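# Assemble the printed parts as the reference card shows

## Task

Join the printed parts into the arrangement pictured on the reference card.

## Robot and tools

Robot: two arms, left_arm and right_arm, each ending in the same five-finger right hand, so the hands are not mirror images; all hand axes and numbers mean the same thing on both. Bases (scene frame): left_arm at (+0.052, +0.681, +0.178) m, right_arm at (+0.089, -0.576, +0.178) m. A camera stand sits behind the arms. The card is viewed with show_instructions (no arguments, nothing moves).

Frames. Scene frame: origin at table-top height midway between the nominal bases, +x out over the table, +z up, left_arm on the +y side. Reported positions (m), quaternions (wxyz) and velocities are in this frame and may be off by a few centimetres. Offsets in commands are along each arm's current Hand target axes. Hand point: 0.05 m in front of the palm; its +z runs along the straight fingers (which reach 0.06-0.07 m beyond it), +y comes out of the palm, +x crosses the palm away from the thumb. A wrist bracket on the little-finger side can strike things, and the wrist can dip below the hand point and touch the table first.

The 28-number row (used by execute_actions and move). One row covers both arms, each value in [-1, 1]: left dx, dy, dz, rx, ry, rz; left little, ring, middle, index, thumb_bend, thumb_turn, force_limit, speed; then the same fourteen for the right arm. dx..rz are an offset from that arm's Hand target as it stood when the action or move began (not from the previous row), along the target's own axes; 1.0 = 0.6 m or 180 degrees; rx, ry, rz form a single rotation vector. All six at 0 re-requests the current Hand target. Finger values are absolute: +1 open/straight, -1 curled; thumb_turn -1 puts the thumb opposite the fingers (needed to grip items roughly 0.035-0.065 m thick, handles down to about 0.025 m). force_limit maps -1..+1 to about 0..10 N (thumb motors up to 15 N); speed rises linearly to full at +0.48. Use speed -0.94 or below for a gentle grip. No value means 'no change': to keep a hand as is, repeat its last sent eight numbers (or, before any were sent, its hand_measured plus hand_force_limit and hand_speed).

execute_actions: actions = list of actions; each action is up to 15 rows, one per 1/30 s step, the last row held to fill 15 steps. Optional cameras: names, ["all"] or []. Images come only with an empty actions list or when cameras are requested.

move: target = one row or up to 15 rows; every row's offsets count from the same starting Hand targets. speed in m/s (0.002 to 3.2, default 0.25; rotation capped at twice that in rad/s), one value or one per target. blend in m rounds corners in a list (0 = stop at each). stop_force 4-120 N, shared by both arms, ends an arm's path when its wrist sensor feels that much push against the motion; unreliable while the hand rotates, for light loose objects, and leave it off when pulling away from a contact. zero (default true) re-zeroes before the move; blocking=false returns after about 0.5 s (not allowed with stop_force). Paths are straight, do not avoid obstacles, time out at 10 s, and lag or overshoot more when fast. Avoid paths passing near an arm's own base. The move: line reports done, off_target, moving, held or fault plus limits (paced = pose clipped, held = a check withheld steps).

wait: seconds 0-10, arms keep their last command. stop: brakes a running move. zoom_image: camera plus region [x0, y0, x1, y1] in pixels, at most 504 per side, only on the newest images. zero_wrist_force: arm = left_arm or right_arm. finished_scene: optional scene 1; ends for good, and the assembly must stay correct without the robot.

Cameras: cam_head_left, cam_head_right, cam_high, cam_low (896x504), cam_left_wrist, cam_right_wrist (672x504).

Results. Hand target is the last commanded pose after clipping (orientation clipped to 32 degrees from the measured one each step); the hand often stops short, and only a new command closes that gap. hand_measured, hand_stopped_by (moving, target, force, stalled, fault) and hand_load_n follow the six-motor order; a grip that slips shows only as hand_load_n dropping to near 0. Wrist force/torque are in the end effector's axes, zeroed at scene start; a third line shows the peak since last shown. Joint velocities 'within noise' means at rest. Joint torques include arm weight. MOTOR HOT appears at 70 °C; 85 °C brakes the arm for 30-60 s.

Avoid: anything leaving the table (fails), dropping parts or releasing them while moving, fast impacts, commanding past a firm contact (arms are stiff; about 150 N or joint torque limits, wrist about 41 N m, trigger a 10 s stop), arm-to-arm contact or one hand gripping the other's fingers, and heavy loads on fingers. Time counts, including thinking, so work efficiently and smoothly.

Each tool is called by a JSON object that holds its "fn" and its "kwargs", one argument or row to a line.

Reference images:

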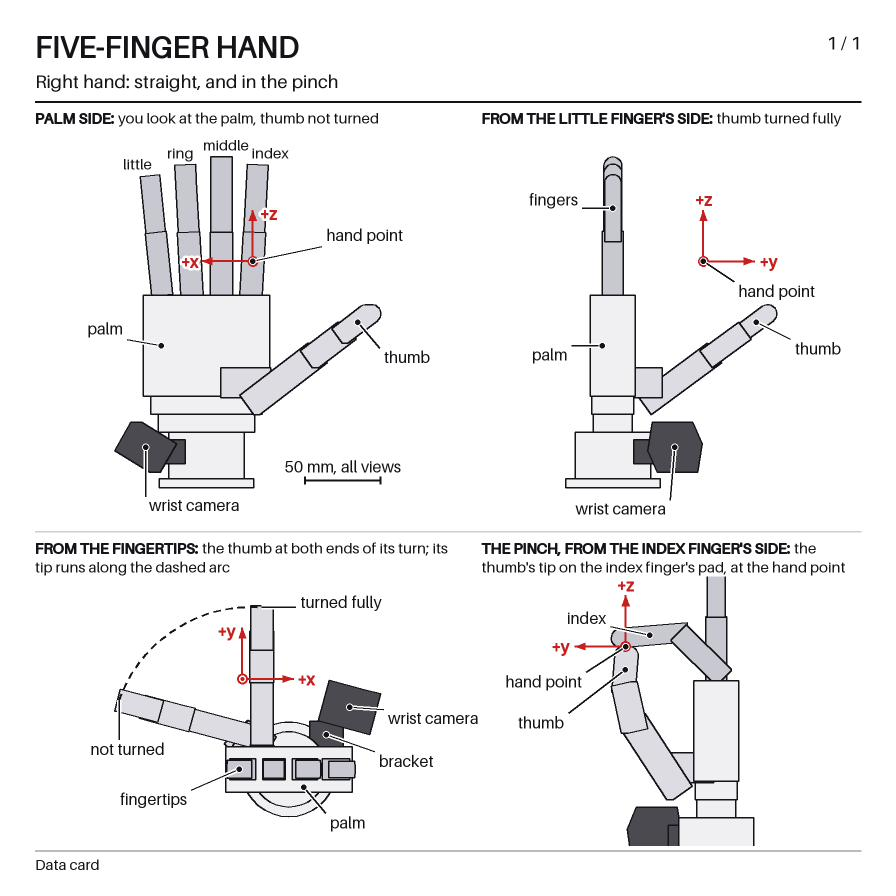

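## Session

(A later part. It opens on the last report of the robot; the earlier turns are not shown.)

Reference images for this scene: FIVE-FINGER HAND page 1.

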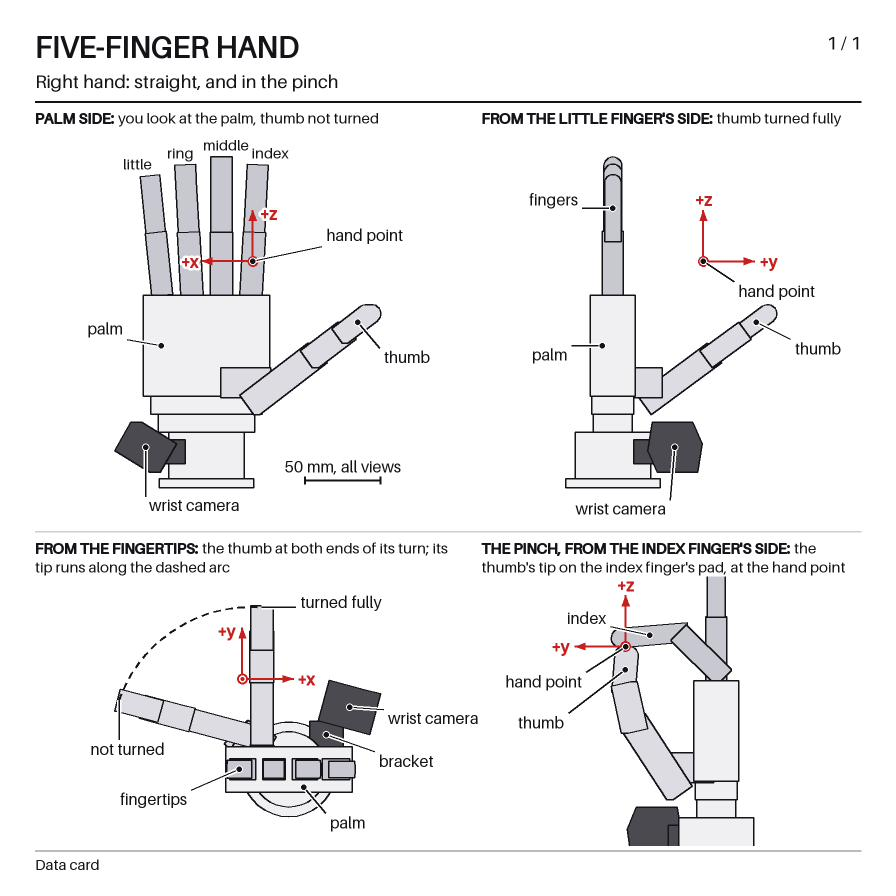

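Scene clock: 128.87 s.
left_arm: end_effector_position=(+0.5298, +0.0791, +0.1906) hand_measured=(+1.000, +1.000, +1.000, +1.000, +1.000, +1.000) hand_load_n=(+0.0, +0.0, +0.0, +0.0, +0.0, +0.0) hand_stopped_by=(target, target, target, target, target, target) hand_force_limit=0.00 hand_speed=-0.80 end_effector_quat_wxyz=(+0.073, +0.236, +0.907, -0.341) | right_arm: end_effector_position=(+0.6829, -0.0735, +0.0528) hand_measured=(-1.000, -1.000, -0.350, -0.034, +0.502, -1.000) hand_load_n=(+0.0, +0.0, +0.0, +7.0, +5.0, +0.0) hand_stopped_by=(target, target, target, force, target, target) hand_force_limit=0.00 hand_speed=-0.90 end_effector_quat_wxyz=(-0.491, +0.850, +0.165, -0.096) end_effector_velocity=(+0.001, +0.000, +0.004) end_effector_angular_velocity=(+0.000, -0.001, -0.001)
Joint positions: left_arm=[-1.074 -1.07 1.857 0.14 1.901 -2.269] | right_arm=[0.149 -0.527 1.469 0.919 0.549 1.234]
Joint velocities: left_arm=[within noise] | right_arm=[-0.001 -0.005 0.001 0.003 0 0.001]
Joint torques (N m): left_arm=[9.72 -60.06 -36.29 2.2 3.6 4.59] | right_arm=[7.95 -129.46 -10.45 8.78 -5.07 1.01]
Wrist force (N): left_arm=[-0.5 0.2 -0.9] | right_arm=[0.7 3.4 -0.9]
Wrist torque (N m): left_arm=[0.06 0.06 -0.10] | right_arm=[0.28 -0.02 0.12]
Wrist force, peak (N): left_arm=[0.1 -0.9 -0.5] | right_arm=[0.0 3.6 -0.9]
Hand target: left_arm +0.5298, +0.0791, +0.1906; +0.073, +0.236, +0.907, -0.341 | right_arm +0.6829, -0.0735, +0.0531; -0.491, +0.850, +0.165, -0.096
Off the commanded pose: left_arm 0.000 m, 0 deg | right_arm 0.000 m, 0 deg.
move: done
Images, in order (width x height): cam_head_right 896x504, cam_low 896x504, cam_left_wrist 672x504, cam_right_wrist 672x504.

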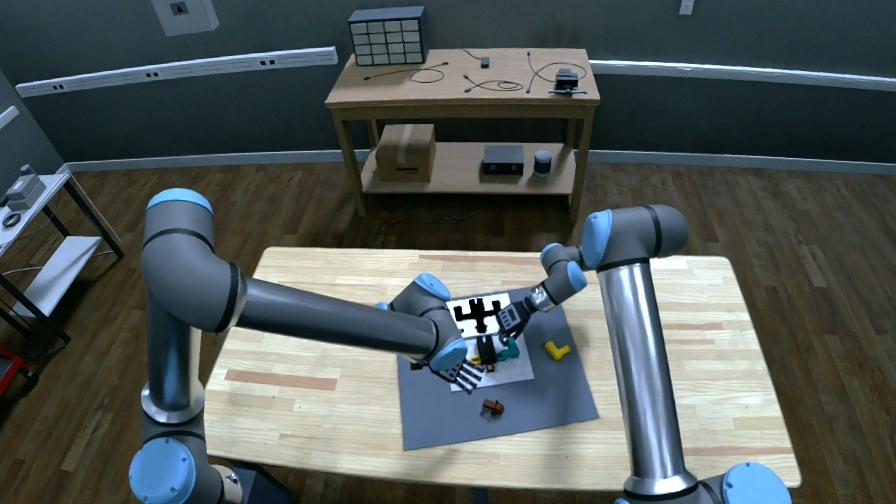

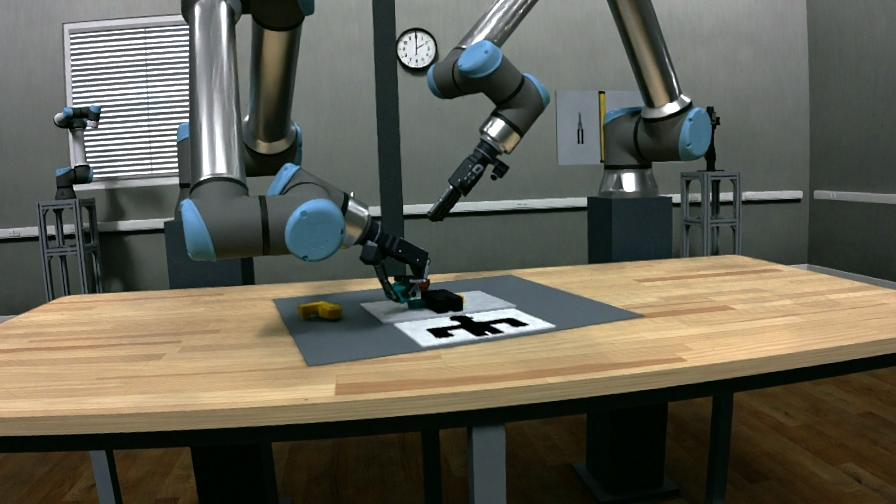

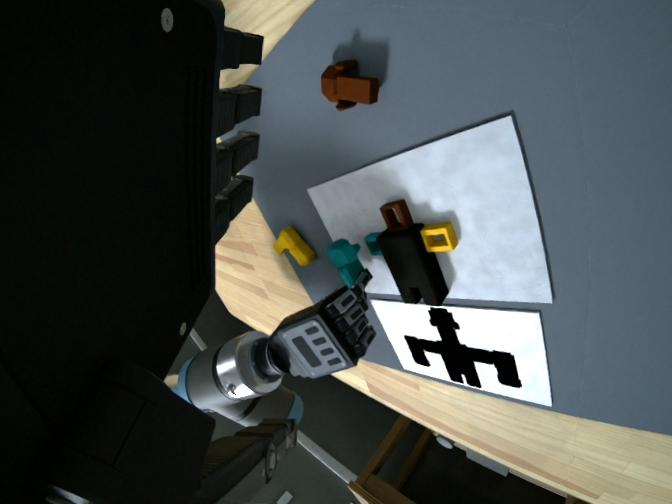

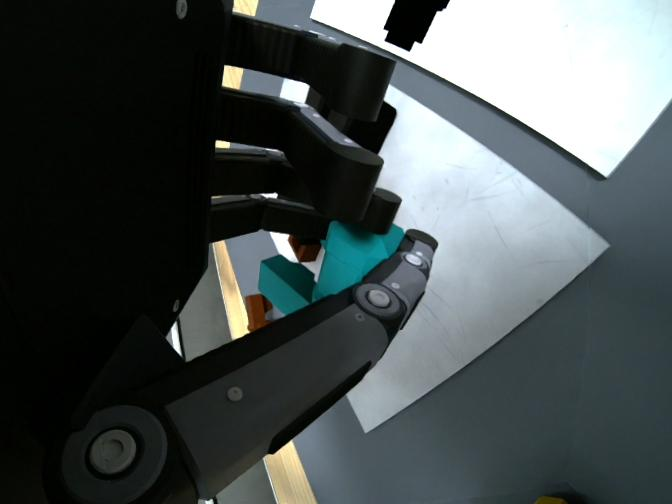

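{"fn": "move", "kwargs": {
  "target": [0,0,0,0,0,0,1,1,1,1,1,1,0,-0.8,-0.0219,0.027,-0.0468,0,0,0,-1,-1,-0.35,-0.35,0.5,-1,0.0,-0.9],
  "speed": 0.08
}}

{"fn": "move", "kwargs": {
  "target": [0,0,0,0,0,0,1,1,1,1,1,1,0,-0.8,0,0.0361,0.0208,0,0,0,-1,-1,-0.35,-0.35,0.5,-1,0.0,-0.9],
  "speed": 0.02,
  "stop_force": 4,
  "cameras": ["cam_right_wrist","cam_low","cam_left_wrist","cam_head_right"]
}}

{"fn": "zoom_image", "kwargs": {
  "camera": "cam_left_wrist",
  "region": [290, 200, 440, 310]
}}

{"fn": "zoom_image", "kwargs": {
  "camera": "cam_low",
  "region": [380, 265, 450, 320]
}}

Scene clock: 130.97 s.
left_arm: end_effector_position=(+0.5298, +0.0791, +0.1906) hand_measured=(+1.000, +1.000, +1.000, +1.000, +1.000, +1.000) hand_load_n=(+0.0, +0.0, +0.0, +0.0, +0.0, +0.0) hand_stopped_by=(target, target, target, target, target, target) hand_force_limit=0.00 hand_speed=-0.80 end_effector_quat_wxyz=(+0.073, +0.236, +0.907, -0.341) | right_arm: end_effector_position=(+0.6829, -0.1084, +0.0531) hand_measured=(-1.000, -1.000, -0.350, -0.034, +0.502, -1.000) hand_load_n=(+0.0, +0.0, -0.5, +6.5, +5.5, +0.0) hand_stopped_by=(target, target, target, force, target, target) hand_force_limit=0.00 hand_speed=-0.90 end_effector_quat_wxyz=(-0.491, +0.850, +0.165, -0.096)
Joint positions: left_arm=[-1.074 -1.07 1.857 0.14 1.901 -2.269] | right_arm=[0.103 -0.533 1.508 0.957 0.564 1.152]
Joint torques (N m): left_arm=[10.64 -59.14 -35.94 2.08 3.79 4.3] | right_arm=[-14.62 -120.17 -9.65 8.45 2.47 -3.87]
Wrist force (N): left_arm=[-0.5 -0.3 -0.7] | right_arm=[0.1 3.5 -1.2]
Wrist torque (N m): left_arm=[-0.02 0.06 -0.10] | right_arm=[0.28 0.03 0.29]
Wrist force, peak (N): left_arm=[-0.3 -1.0 -0.7] | right_arm=[0.5 3.5 -1.6]
Hand target: left_arm +0.5298, +0.0791, +0.1906; +0.073, +0.236, +0.907, -0.341 | right_arm +0.6829, -0.1085, +0.0531; -0.491, +0.850, +0.165, -0.096
Off the commanded pose: left_arm 0.000 m, 0 deg | right_arm 0.000 m, 0 deg.
move: done

Scene clock: 133.23 s.
left_arm: end_effector_position=(+0.5298, +0.0791, +0.1906) hand_measured=(+1.000, +1.000, +1.000, +1.000, +1.000, +1.000) hand_load_n=(+0.0, +0.0, +0.0, +0.0, +0.0, -0.5) hand_stopped_by=(target, target, target, target, target, target) hand_force_limit=0.00 hand_speed=-0.80 end_effector_quat_wxyz=(+0.073, +0.236, +0.907, -0.341) | right_arm: end_effector_position=(+0.6829, -0.1085, +0.0281) hand_measured=(-1.000, -1.000, -0.350, -0.034, +0.502, -1.000) hand_load_n=(+0.0, +0.0, +0.0, +3.0, +1.5, +0.0) hand_stopped_by=(target, target, target, force, target, target) hand_force_limit=0.00 hand_speed=-0.90 end_effector_quat_wxyz=(-0.491, +0.850, +0.165, -0.096)
Joint positions: left_arm=[-1.074 -1.07 1.857 0.14 1.901 -2.269] | right_arm=[0.102 -0.499 1.496 0.935 0.564 1.151]
Joint torques (N m): left_arm=[10.22 -58.87 -36.49 2.08 3.52 4.18] | right_arm=[-10.2 -78.7 -31.9 0.02 1.94 -1.65]
Wrist force (N): left_arm=[-0.2 -0.6 -0.2] | right_arm=[0.5 2.0 -1.6]
Wrist torque (N m): left_arm=[-0.11 0.01 -0.11] | right_arm=[0.31 0.00 0.33]
Wrist force, peak (N): left_arm=[-0.4 -0.1 -1.1] | right_arm=[0.7 3.4 -1.5]
Hand target: left_arm +0.5298, +0.0791, +0.1906; +0.073, +0.236, +0.907, -0.341 | right_arm +0.6829, -0.1085, +0.0281; -0.491, +0.850, +0.165, -0.096
Off the commanded pose: left_arm 0.000 m, 0 deg | right_arm 0.000 m, 0 deg.
move: done
Images, in order (width x height): cam_head_right 896x504, cam_low 896x504, cam_left_wrist 672x504, cam_right_wrist 672x504.

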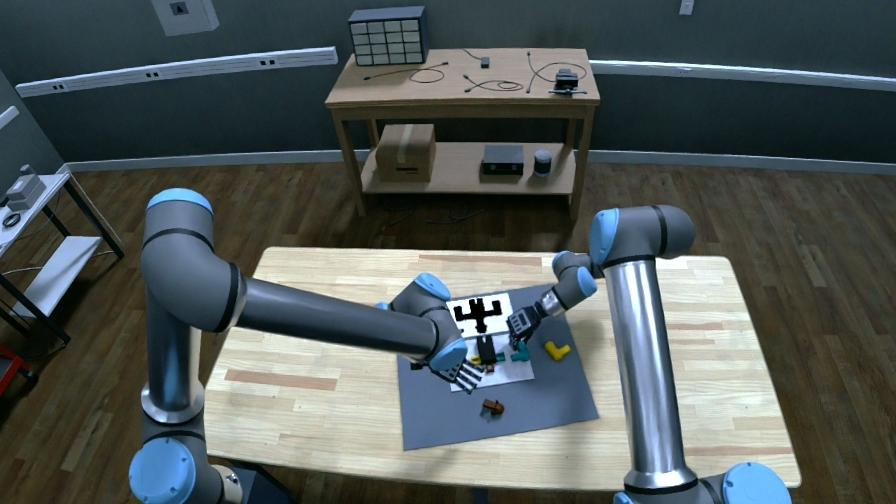

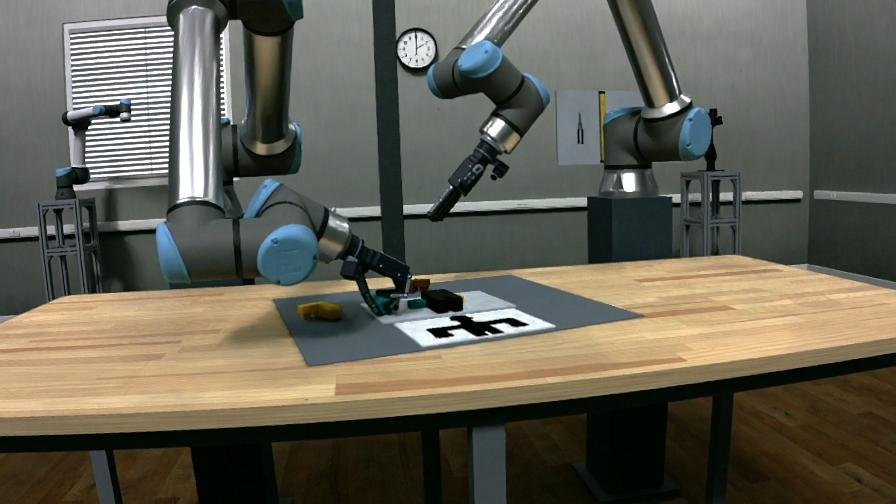

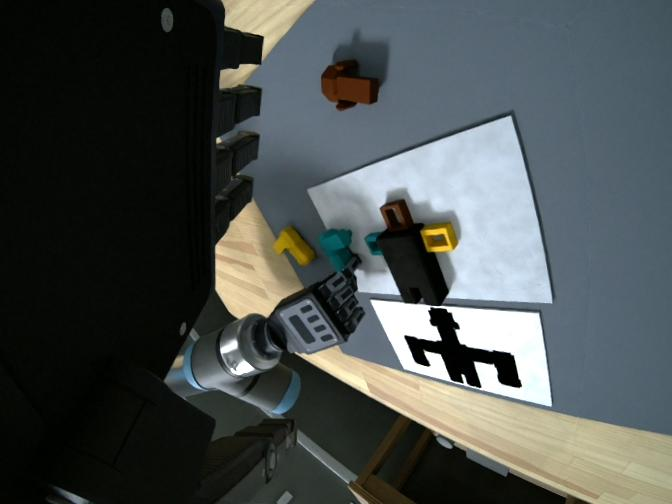

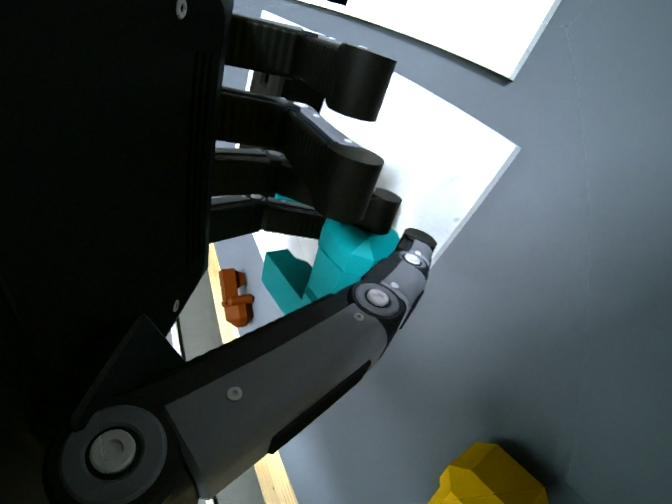

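Scaled by 3.360 from the camera's 672x504 image, which has a finer 960x720 frame.

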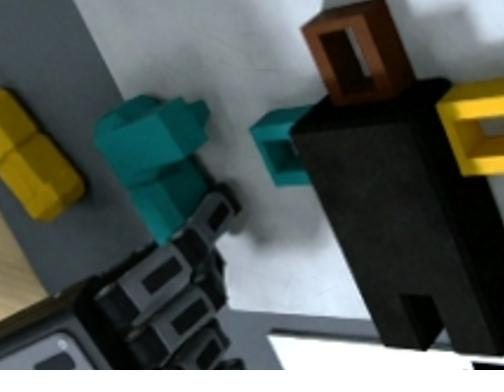

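Scaled by 7.200.

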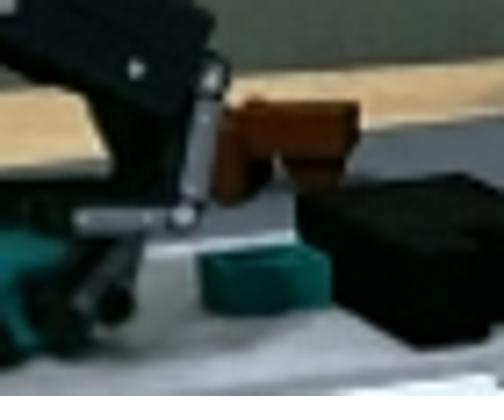

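{"fn": "move", "kwargs": {
  "target": [0,0,0,0,0,0,1,1,1,1,1,1,0,-0.8,0,0,0,0,0,0,-1,-1,0.2,0.2,0.5,-1,-0.6,-0.8]
}}

{"fn": "move", "kwargs": {
  "target": [0,0,0,0,0,0,1,1,1,1,1,1,0,-0.8,-0.018,-0.0036,0.0062,0,0.012,0.0069,-1,-1,0.2,0.2,0.5,-1,-0.6,-0.8],
  "cameras": ["cam_right_wrist","cam_low","cam_left_wrist","cam_head_right"],
  "speed": 0.04
}}

{"fn": "zoom_image", "kwargs": {
  "camera": "cam_left_wrist",
  "region": [290, 200, 440, 310]
}}

{"fn": "zoom_image", "kwargs": {
  "camera": "cam_low",
  "region": [350, 265, 420, 320]
}}

{"fn": "zoom_image", "kwargs": {
  "camera": "cam_right_wrist",
  "region": [220, 150, 470, 350]
}}

{"fn": "zoom_image", "kwargs": {
  "camera": "cam_head_right",
  "region": [480, 325, 540, 375]
}}

Scene clock: 134.87 s.
left_arm: end_effector_position=(+0.5298, +0.0791, +0.1906) hand_measured=(+1.000, +1.000, +1.000, +1.000, +1.000, +1.000) hand_load_n=(+0.0, +0.0, +0.0, +0.0, +0.0, +0.0) hand_stopped_by=(target, target, target, target, target, target) hand_force_limit=0.00 hand_speed=-0.80 end_effector_quat_wxyz=(+0.073, +0.236, +0.907, -0.341) | right_arm: end_effector_position=(+0.6829, -0.1085, +0.0281) hand_measured=(-1.000, -1.000, +0.080, +0.200, +0.500, -1.000) hand_load_n=(+0.0, +0.0, -13.0, +0.0, +0.0, +0.0) hand_stopped_by=(target, target, moving, target, target, target) hand_force_limit=-0.60 hand_speed=-0.80 end_effector_quat_wxyz=(-0.491, +0.850, +0.165, -0.096)
Joint positions: left_arm=[-1.074 -1.07 1.857 0.14 1.901 -2.269] | right_arm=[0.102 -0.499 1.496 0.935 0.564 1.151]
Joint torques (N m): left_arm=[9.98 -59.47 -36.34 2.33 3.6 4.38] | right_arm=[-6.36 -83.75 -24.46 2.05 1.67 0.75]
Wrist force (N): left_arm=[-0.6 -0.5 -0.4] | right_arm=[0.3 -5.9 -16.9]
Wrist torque (N m): left_arm=[-0.07 0.06 -0.12] | right_arm=[0.39 0.32 0.14]
Wrist force, peak (N): left_arm=[-0.2 -0.9 -0.7] | right_arm=[0.4 -6.2 -17.2]
Hand target: left_arm +0.5298, +0.0791, +0.1906; +0.073, +0.236, +0.907, -0.341 | right_arm +0.6829, -0.1085, +0.0281; -0.491, +0.850, +0.165, -0.096
Off the commanded pose: left_arm 0.000 m, 0 deg | right_arm 0.000 m, 0 deg.
move: done

Scene clock: 135.97 s.
left_arm: end_effector_position=(+0.5298, +0.0791, +0.1906) hand_measured=(+1.000, +1.000, +1.000, +1.000, +1.000, +1.000) hand_load_n=(+0.0, -0.5, +0.0, +0.0, +0.0, +0.0) hand_stopped_by=(target, target, target, target, target, target) hand_force_limit=0.00 hand_speed=-0.80 end_effector_quat_wxyz=(+0.073, +0.236, +0.907, -0.341) | right_arm: end_effector_position=(+0.6713, -0.1086, +0.0281) hand_measured=(-1.000, -1.000, +0.080, +0.200, +0.500, -1.000) hand_load_n=(+0.0, +0.0, -2.0, +0.0, +0.0, +0.0) hand_stopped_by=(target, target, stalled, target, target, target) hand_force_limit=-0.60 hand_speed=-0.80 end_effector_quat_wxyz=(-0.493, +0.853, +0.147, -0.085)
Joint positions: left_arm=[-1.074 -1.07 1.857 0.14 1.901 -2.269] | right_arm=[0.101 -0.524 1.542 0.851 0.55 1.226]
Joint torques (N m): left_arm=[8.55 -59.65 -36.25 2.32 3.64 4.23] | right_arm=[-11.29 -108.37 -2.27 -0.3 -3.6 4.57]
Wrist force (N): left_arm=[-0.7 0.2 -0.3] | right_arm=[5.5 -3.3 -6.6]
Wrist torque (N m): left_arm=[0.03 0.08 -0.10] | right_arm=[0.44 0.18 -0.03]
Wrist force, peak (N): left_arm=[0.3 -0.9 -0.7] | right_arm=[2.3 -7.2 -18.4]
Hand target: left_arm +0.5298, +0.0791, +0.1906; +0.073, +0.236, +0.907, -0.341 | right_arm +0.6713, -0.1086, +0.0281; -0.493, +0.853, +0.147, -0.085
Off the commanded pose: left_arm 0.000 m, 0 deg | right_arm 0.000 m, 0 deg.
move: done
Images, in order (width x height): cam_head_right 896x504, cam_low 896x504, cam_left_wrist 672x504, cam_right_wrist 672x504.

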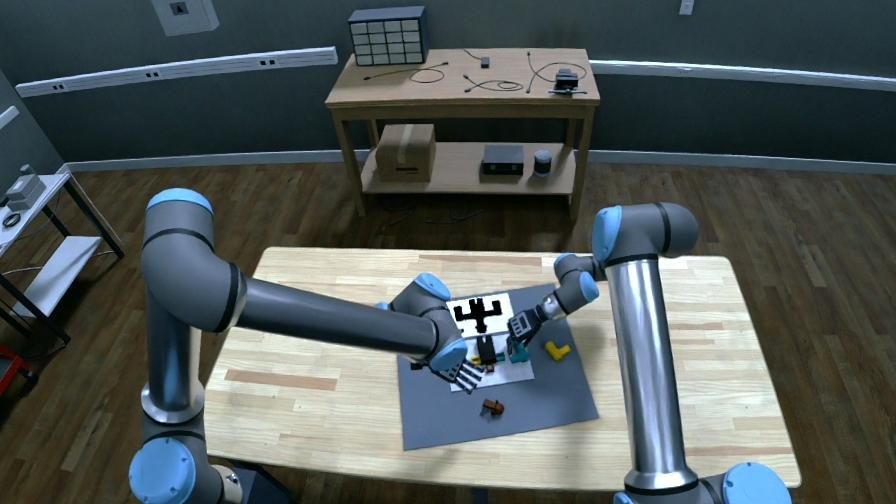

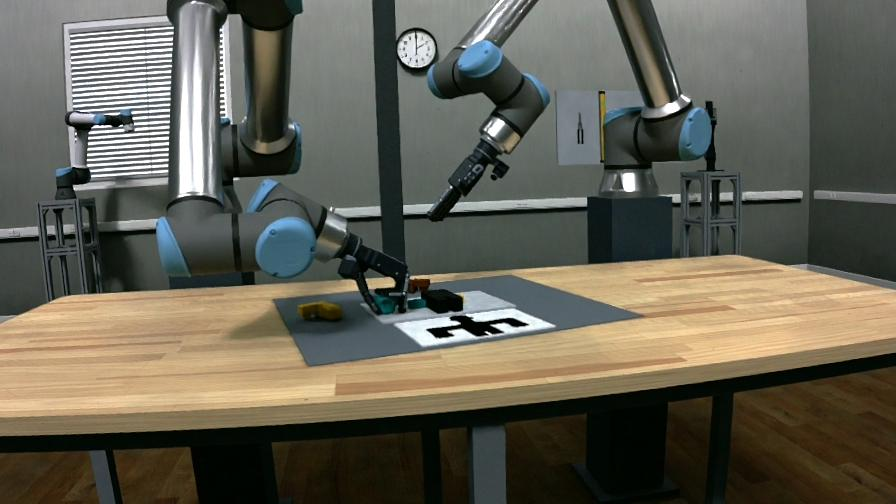

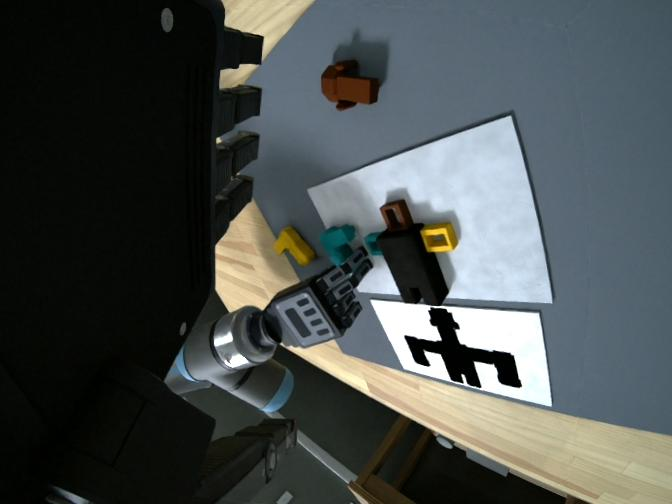

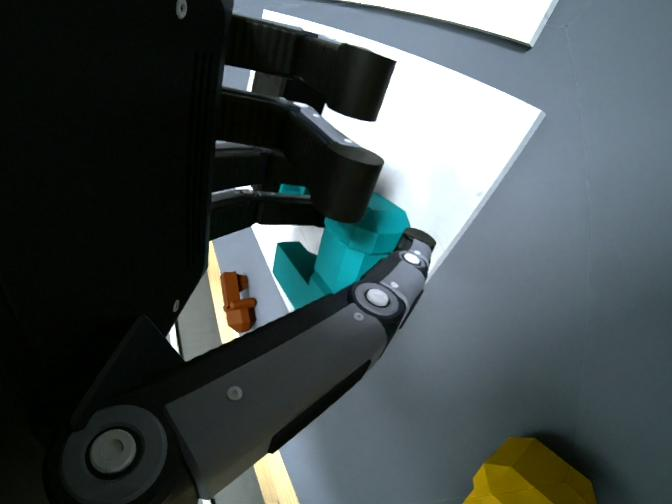

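Scaled by 3.360 from the camera's 672x504 image, which has a finer 960x720 frame.

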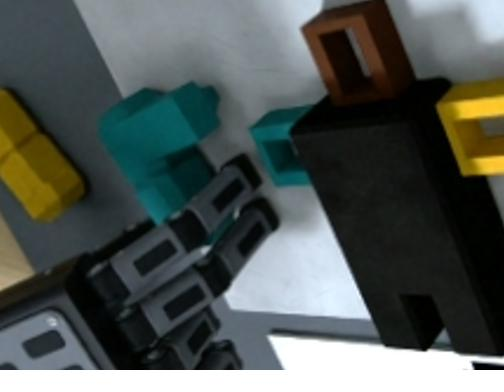

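Scaled by 7.200.

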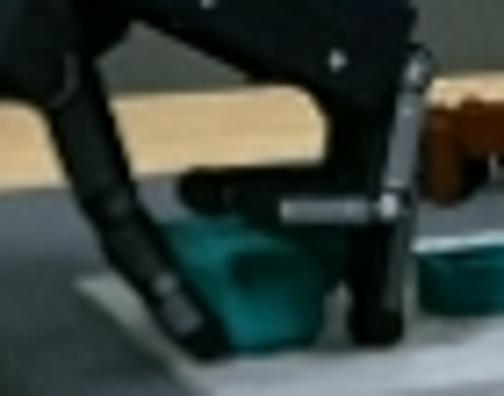

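Scaled by 2.016 from the camera's 672x504 image, which has a finer 960x720 frame.

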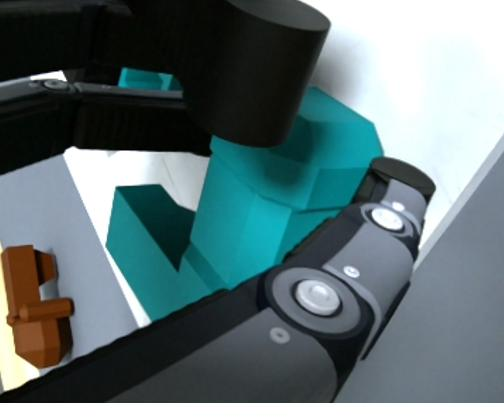

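Scaled by 8.400.

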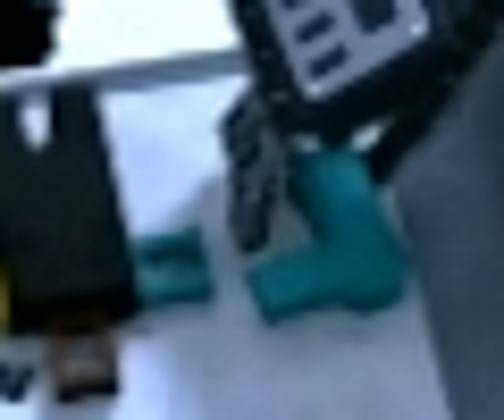

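{"fn": "move", "kwargs": {
  "target": [0,0,0,0,0,0,1,1,1,1,1,1,0,-0.8,0,-0.0043,-0.0025,0,0,0,-1,-1,0.2,0.2,0.5,-1,-0.6,-0.8],
  "speed": 0.04
}}

{"fn": "move", "kwargs": {
  "target": [0,0,0,0,0,0,1,1,1,1,1,1,0,-0.8,0,0,0,0,0,0,-1,-1,-0.3,-0.3,0.5,-1,-0.6,-0.88]
}}

{"fn": "move", "kwargs": {
  "target": [0,0,0,0,0,0,1,1,1,1,1,1,0,-0.8,0,0,0,0,0,0,-1,-1,-0.33,-0.33,0.5,-1,0.1,-0.9],
  "cameras": ["cam_right_wrist","cam_low","cam_left_wrist","cam_head_right"]
}}

{"fn": "zoom_image", "kwargs": {
  "camera": "cam_left_wrist",
  "region": [290, 200, 440, 310]
}}

{"fn": "zoom_image", "kwargs": {
  "camera": "cam_right_wrist",
  "region": [220, 150, 470, 350]
}}

{"fn": "zoom_image", "kwargs": {
  "camera": "cam_head_right",
  "region": [480, 325, 540, 375]
}}

{"fn": "zoom_image", "kwargs": {
  "camera": "cam_low",
  "region": [350, 265, 420, 320]
}}

Scene clock: 137.33 s.
left_arm: end_effector_position=(+0.5298, +0.0791, +0.1906) hand_measured=(+1.000, +1.000, +1.000, +1.000, +1.000, +1.000) hand_load_n=(+0.0, +0.0, +0.0, +0.0, +0.0, +0.0) hand_stopped_by=(target, target, target, target, target, target) hand_force_limit=0.00 hand_speed=-0.80 end_effector_quat_wxyz=(+0.073, +0.236, +0.907, -0.341) | right_arm: end_effector_position=(+0.6713, -0.1086, +0.0310) hand_measured=(-1.000, -1.000, +0.080, +0.200, +0.500, -1.000) hand_load_n=(+0.0, +0.0, +0.0, +0.0, +0.0, +0.0) hand_stopped_by=(target, target, stalled, target, target, target) hand_force_limit=-0.60 hand_speed=-0.80 end_effector_quat_wxyz=(-0.493, +0.853, +0.147, -0.085)
Joint positions: left_arm=[-1.074 -1.07 1.857 0.14 1.901 -2.269] | right_arm=[0.101 -0.528 1.543 0.853 0.55 1.226]
Joint torques (N m): left_arm=[10.07 -62.39 -36.23 2.09 3.2 4.47] | right_arm=[-11.41 -116.14 -7.18 7.93 -3.23 3.05]
Wrist force (N): left_arm=[-0.7 -0.3 -0.8] | right_arm=[1.0 2.8 -0.9]
Wrist torque (N m): left_arm=[-0.02 0.09 -0.12] | right_arm=[0.21 -0.18 0.16]
Wrist force, peak (N): left_arm=[-0.1 -0.5 -1.2] | right_arm=[5.9 -4.0 -6.7]
Hand target: left_arm +0.5298, +0.0791, +0.1906; +0.073, +0.236, +0.907, -0.341 | right_arm +0.6713, -0.1086, +0.0311; -0.493, +0.853, +0.147, -0.085
Off the commanded pose: left_arm 0.000 m, 0 deg | right_arm 0.000 m, 0 deg.
move: done

Scene clock: 138.43 s.
left_arm: end_effector_position=(+0.5298, +0.0791, +0.1906) hand_measured=(+1.000, +1.000, +1.000, +1.000, +1.000, +1.000) hand_load_n=(+0.0, +0.0, +0.0, +0.0, +0.0, +0.0) hand_stopped_by=(target, target, target, target, target, target) hand_force_limit=0.00 hand_speed=-0.80 end_effector_quat_wxyz=(+0.073, +0.236, +0.907, -0.341) | right_arm: end_effector_position=(+0.6713, -0.1086, +0.0311) hand_measured=(-1.000, -1.000, -0.008, -0.076, +0.502, -1.000) hand_load_n=(+0.0, +0.0, +1.5, +4.0, +3.5, -0.5) hand_stopped_by=(target, target, force, force, target, target) hand_force_limit=-0.60 hand_speed=-0.88 end_effector_quat_wxyz=(-0.493, +0.853, +0.147, -0.085)
Joint positions: left_arm=[-1.074 -1.07 1.857 0.14 1.901 -2.269] | right_arm=[0.101 -0.528 1.543 0.854 0.55 1.226]
Joint torques (N m): left_arm=[9.88 -61.49 -35.91 2.05 3.62 4.26] | right_arm=[-13.72 -117.45 -7.35 6.8 -1.9 3.17]
Wrist force (N): left_arm=[-0.2 0.0 -0.3] | right_arm=[-0.2 0.4 -2.2]
Wrist torque (N m): left_arm=[0.00 0.00 -0.08] | right_arm=[0.17 -0.06 0.09]
Wrist force, peak (N): left_arm=[-0.2 -0.9 -0.3] | right_arm=[0.5 3.1 -1.4]
Hand target: left_arm +0.5298, +0.0791, +0.1906; +0.073, +0.236, +0.907, -0.341 | right_arm +0.6713, -0.1086, +0.0311; -0.493, +0.853, +0.147, -0.085
Off the commanded pose: left_arm 0.000 m, 0 deg | right_arm 0.000 m, 0 deg.
move: done

Scene clock: 138.93 s.
left_arm: end_effector_position=(+0.5298, +0.0791, +0.1906) hand_measured=(+1.000, +1.000, +1.000, +1.000, +1.000, +1.000) hand_load_n=(+0.0, +0.0, +0.5, +0.0, +0.0, +0.0) hand_stopped_by=(target, target, target, target, target, target) hand_force_limit=0.00 hand_speed=-0.80 end_effector_quat_wxyz=(+0.073, +0.236, +0.907, -0.341) | right_arm: end_effector_position=(+0.6713, -0.1086, +0.0311) hand_measured=(-1.000, -1.000, -0.024, -0.084, +0.502, -1.000) hand_load_n=(+0.0, +0.0, +6.5, +4.5, +6.0, -1.0) hand_stopped_by=(target, target, force, force, target, target) hand_force_limit=0.10 hand_speed=-0.90 end_effector_quat_wxyz=(-0.493, +0.853, +0.147, -0.085)
Joint positions: left_arm=[-1.074 -1.07 1.857 0.14 1.901 -2.269] | right_arm=[0.101 -0.528 1.543 0.854 0.55 1.226]
Joint torques (N m): left_arm=[9.96 -59.13 -35.4 2.22 3.51 4.11] | right_arm=[-13.81 -112.65 -9.47 5.82 -1.5 2.93]
Wrist force (N): left_arm=[-0.5 -0.7 -0.2] | right_arm=[0.7 -2.2 -2.9]
Wrist torque (N m): left_arm=[-0.12 0.04 -0.12] | right_arm=[0.21 -0.08 0.05]
Wrist force, peak (N): left_arm=[-0.1 -0.1 -1.0] | right_arm=[0.5 -2.5 -3.0]
Hand target: left_arm +0.5298, +0.0791, +0.1906; +0.073, +0.236, +0.907, -0.341 | right_arm +0.6713, -0.1086, +0.0311; -0.493, +0.853, +0.147, -0.085
Off the commanded pose: left_arm 0.000 m, 0 deg | right_arm 0.000 m, 0 deg.
move: done
Images, in order (width x height): cam_head_right 896x504, cam_low 896x504, cam_left_wrist 672x504, cam_right_wrist 672x504.

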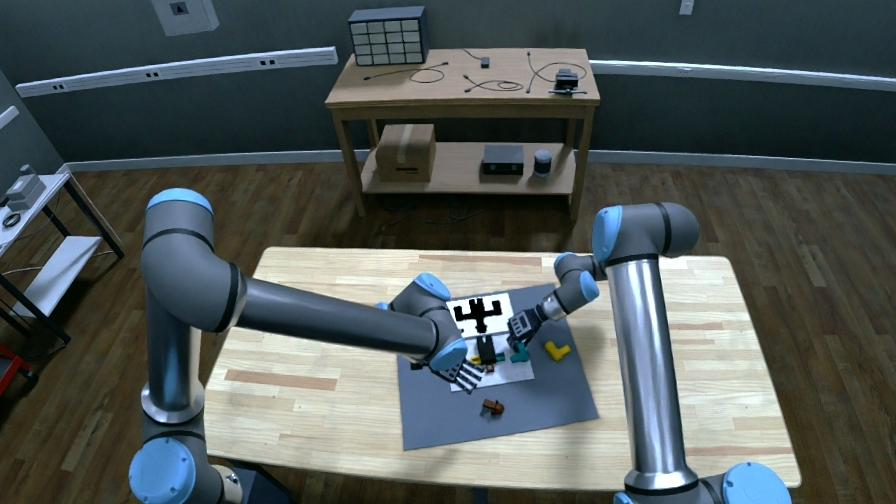

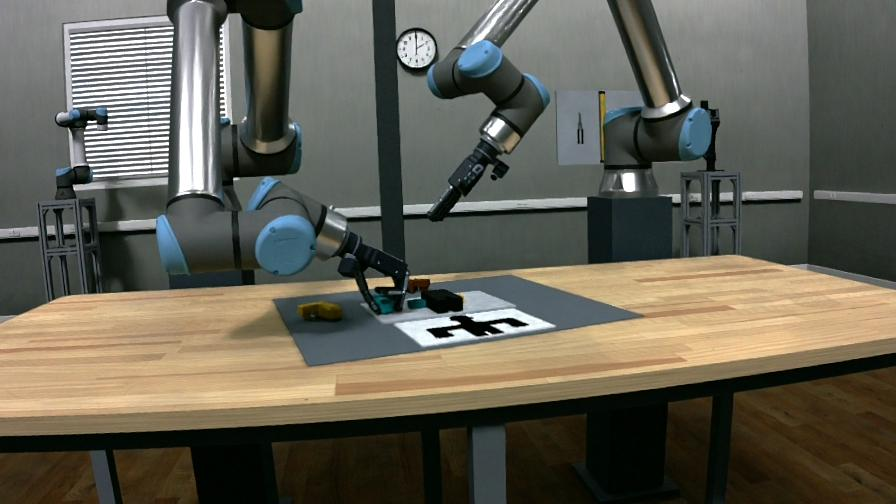

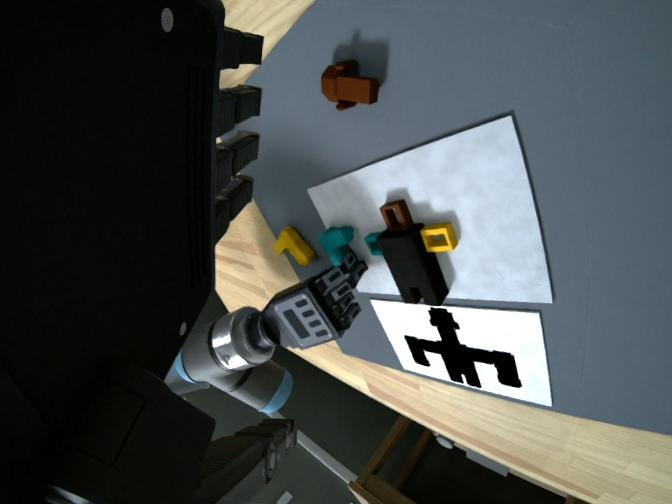

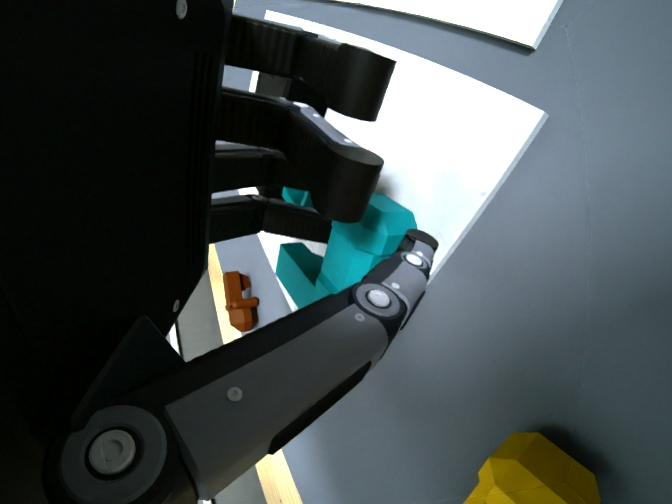

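Scaled by 3.360 from the camera's 672x504 image, which has a finer 960x720 frame.

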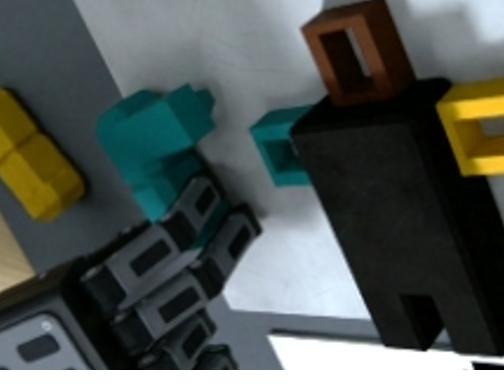

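Scaled by 2.016 from the camera's 672x504 image, which has a finer 960x720 frame.

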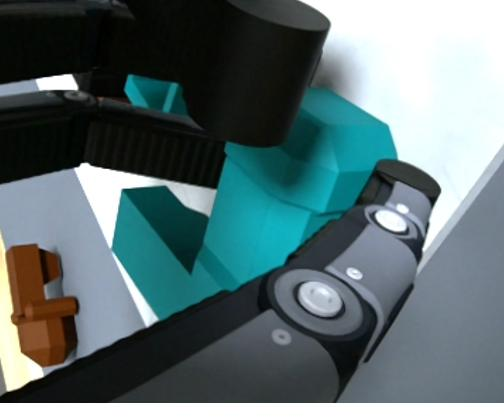

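Scaled by 8.400.

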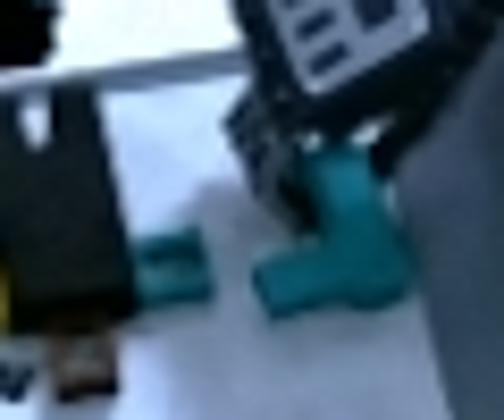

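Scaled by 7.200.

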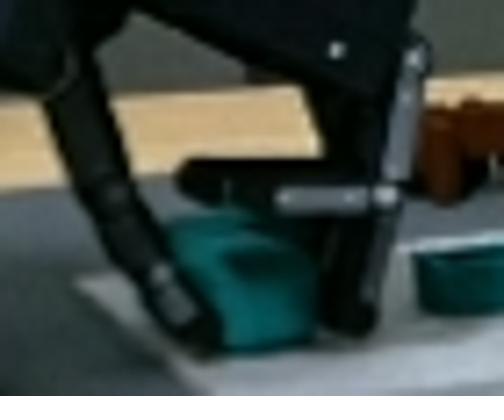

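{"fn": "move", "kwargs": {
  "target": [
    [0,0,0,0,0,0,1,1,1,1,1,1,0,-0.8,0,-0.0375,-0.0217,0,0,0,-1,-1,-0.33,-0.33,0.5,-1,0.1,-0.9],
    [0,0,0,0,0,0,1,1,1,1,1,1,0,-0.8,0.0468,-0.0711,0.0365,0,0.0481,0.0278,-1,-1,-0.33,-0.33,0.5,-1,0.1,-0.9]
  ],
  "speed": 0.06,
  "cameras": ["cam_right_wrist","cam_low","cam_left_wrist","cam_head_right"]
}}

{"fn": "zoom_image", "kwargs": {
  "camera": "cam_left_wrist",
  "region": [290, 200, 440, 310]
}}

{"fn": "zoom_image", "kwargs": {
  "camera": "cam_right_wrist",
  "region": [220, 150, 470, 350]
}}

{"fn": "zoom_image", "kwargs": {
  "camera": "cam_head_right",
  "region": [480, 325, 540, 375]
}}

{"fn": "zoom_image", "kwargs": {
  "camera": "cam_low",
  "region": [380, 265, 450, 320]
}}

Scene clock: 143.73 s.
left_arm: end_effector_position=(+0.5298, +0.0791, +0.1906) hand_measured=(+1.000, +1.000, +1.000, +1.000, +1.000, +1.000) hand_load_n=(+0.0, +0.0, +0.0, -0.5, +0.0, +0.0) hand_stopped_by=(target, target, target, target, target, target) hand_force_limit=0.00 hand_speed=-0.80 end_effector_quat_wxyz=(+0.073, +0.236, +0.907, -0.341) | right_arm: end_effector_position=(+0.6843, -0.0613, +0.0571) hand_measured=(-1.000, -1.000, -0.024, -0.084, +0.502, -1.000) hand_load_n=(+0.0, +0.0, +5.5, +3.5, +7.5, +0.0) hand_stopped_by=(target, target, force, force, target, target) hand_force_limit=0.10 hand_speed=-0.90 end_effector_quat_wxyz=(-0.498, +0.863, +0.072, -0.042) end_effector_velocity=(+0.001, +0.000, +0.000) end_effector_angular_velocity=(+0.000, +0.000, -0.003)
Joint positions: left_arm=[-1.074 -1.07 1.857 0.14 1.901 -2.269] | right_arm=[0.152 -0.624 1.57 0.543 0.526 1.666]
Joint velocities: left_arm=[within noise] | right_arm=[0 0 -0.001 -0.004 0 0.005]
Joint torques (N m): left_arm=[10.71 -59.04 -36.08 2.24 3.48 4.1] | right_arm=[14.81 -116.7 -11.86 -0.34 2.45 3.32]
Wrist force (N): left_arm=[-0.5 -0.5 -0.8] | right_arm=[0.4 2.9 -0.9]
Wrist torque (N m): left_arm=[-0.05 0.06 -0.11] | right_arm=[0.21 -0.05 0.07]
Wrist force, peak (N): left_arm=[-0.3 -1.6 -0.4] | right_arm=[0.6 -2.7 -2.9]
Hand target: left_arm +0.5298, +0.0791, +0.1906; +0.073, +0.236, +0.907, -0.341 | right_arm +0.6843, -0.0612, +0.0571; -0.498, +0.863, +0.072, -0.042
Off the commanded pose: left_arm 0.000 m, 0 deg | right_arm 0.000 m, 0 deg.
move: done
Images, in order (width x height): cam_head_right 896x504, cam_low 896x504, cam_left_wrist 672x504, cam_right_wrist 672x504.

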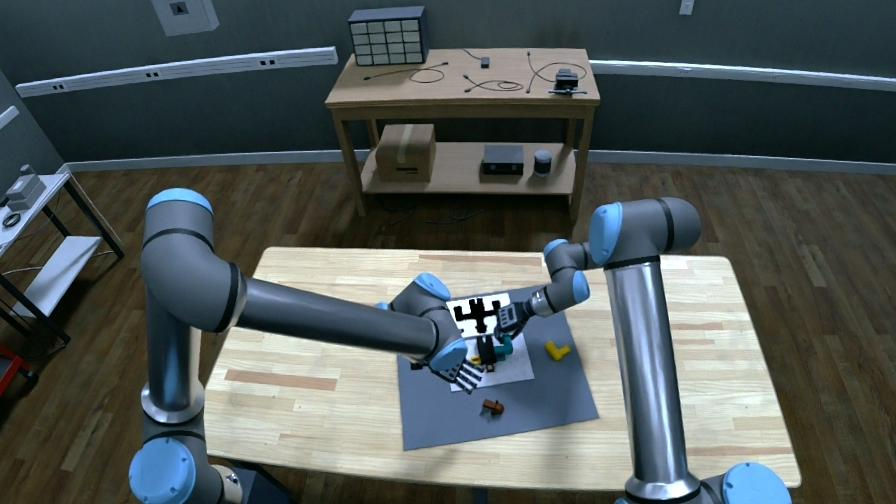

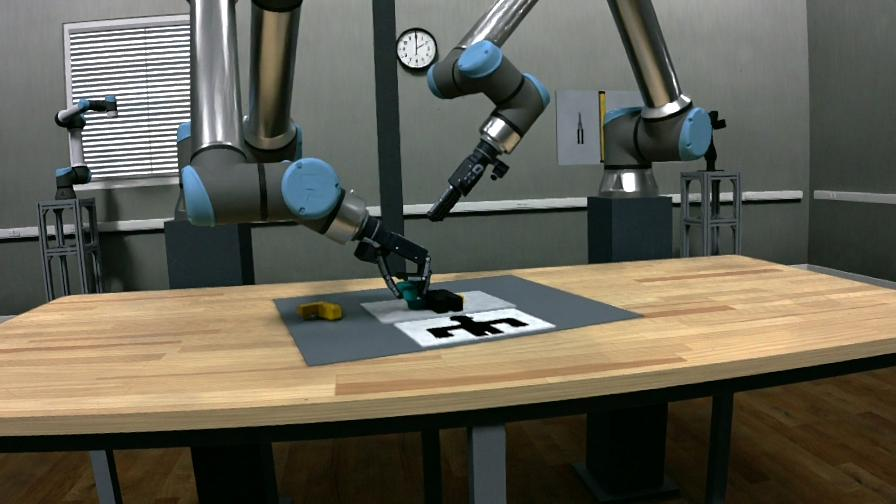

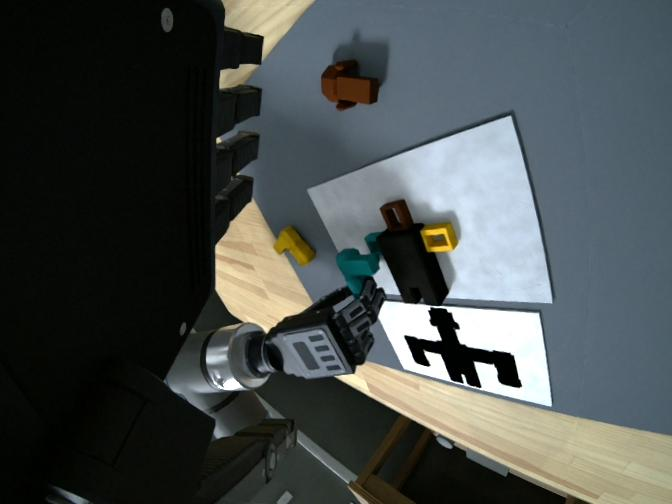

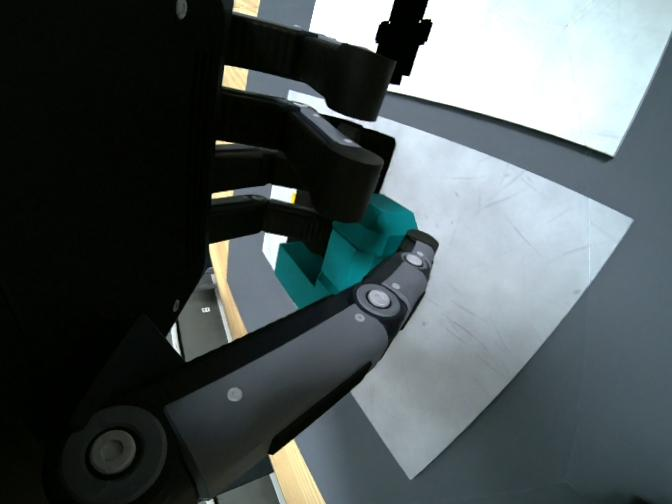

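Scaled by 3.360 from the camera's 672x504 image, which has a finer 960x720 frame.

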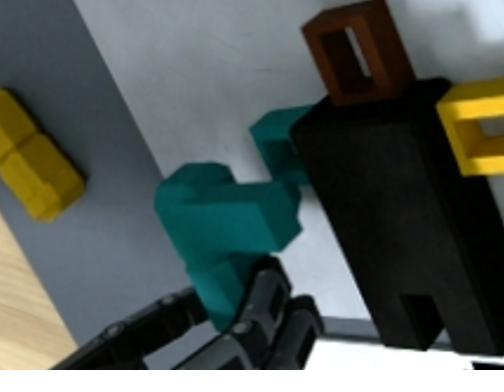

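Scaled by 2.016 from the camera's 672x504 image, which has a finer 960x720 frame.

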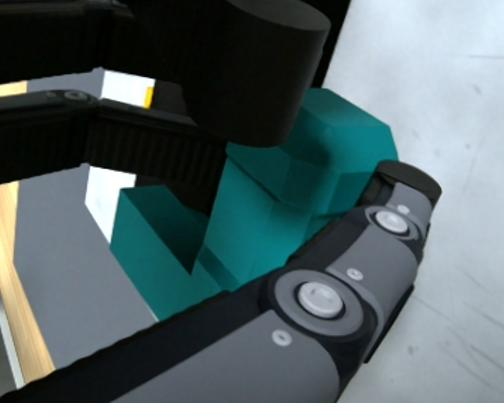

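Scaled by 8.400.

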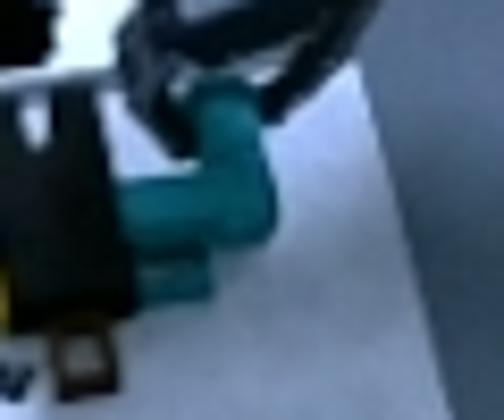

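Scaled by 7.200.

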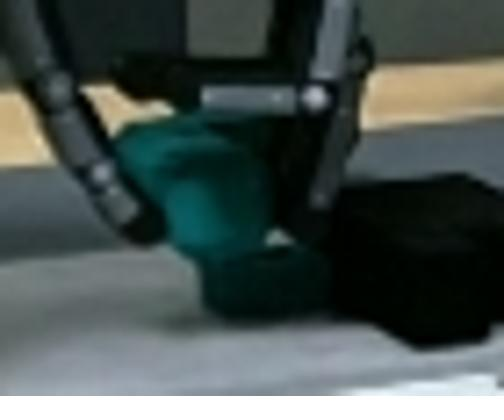

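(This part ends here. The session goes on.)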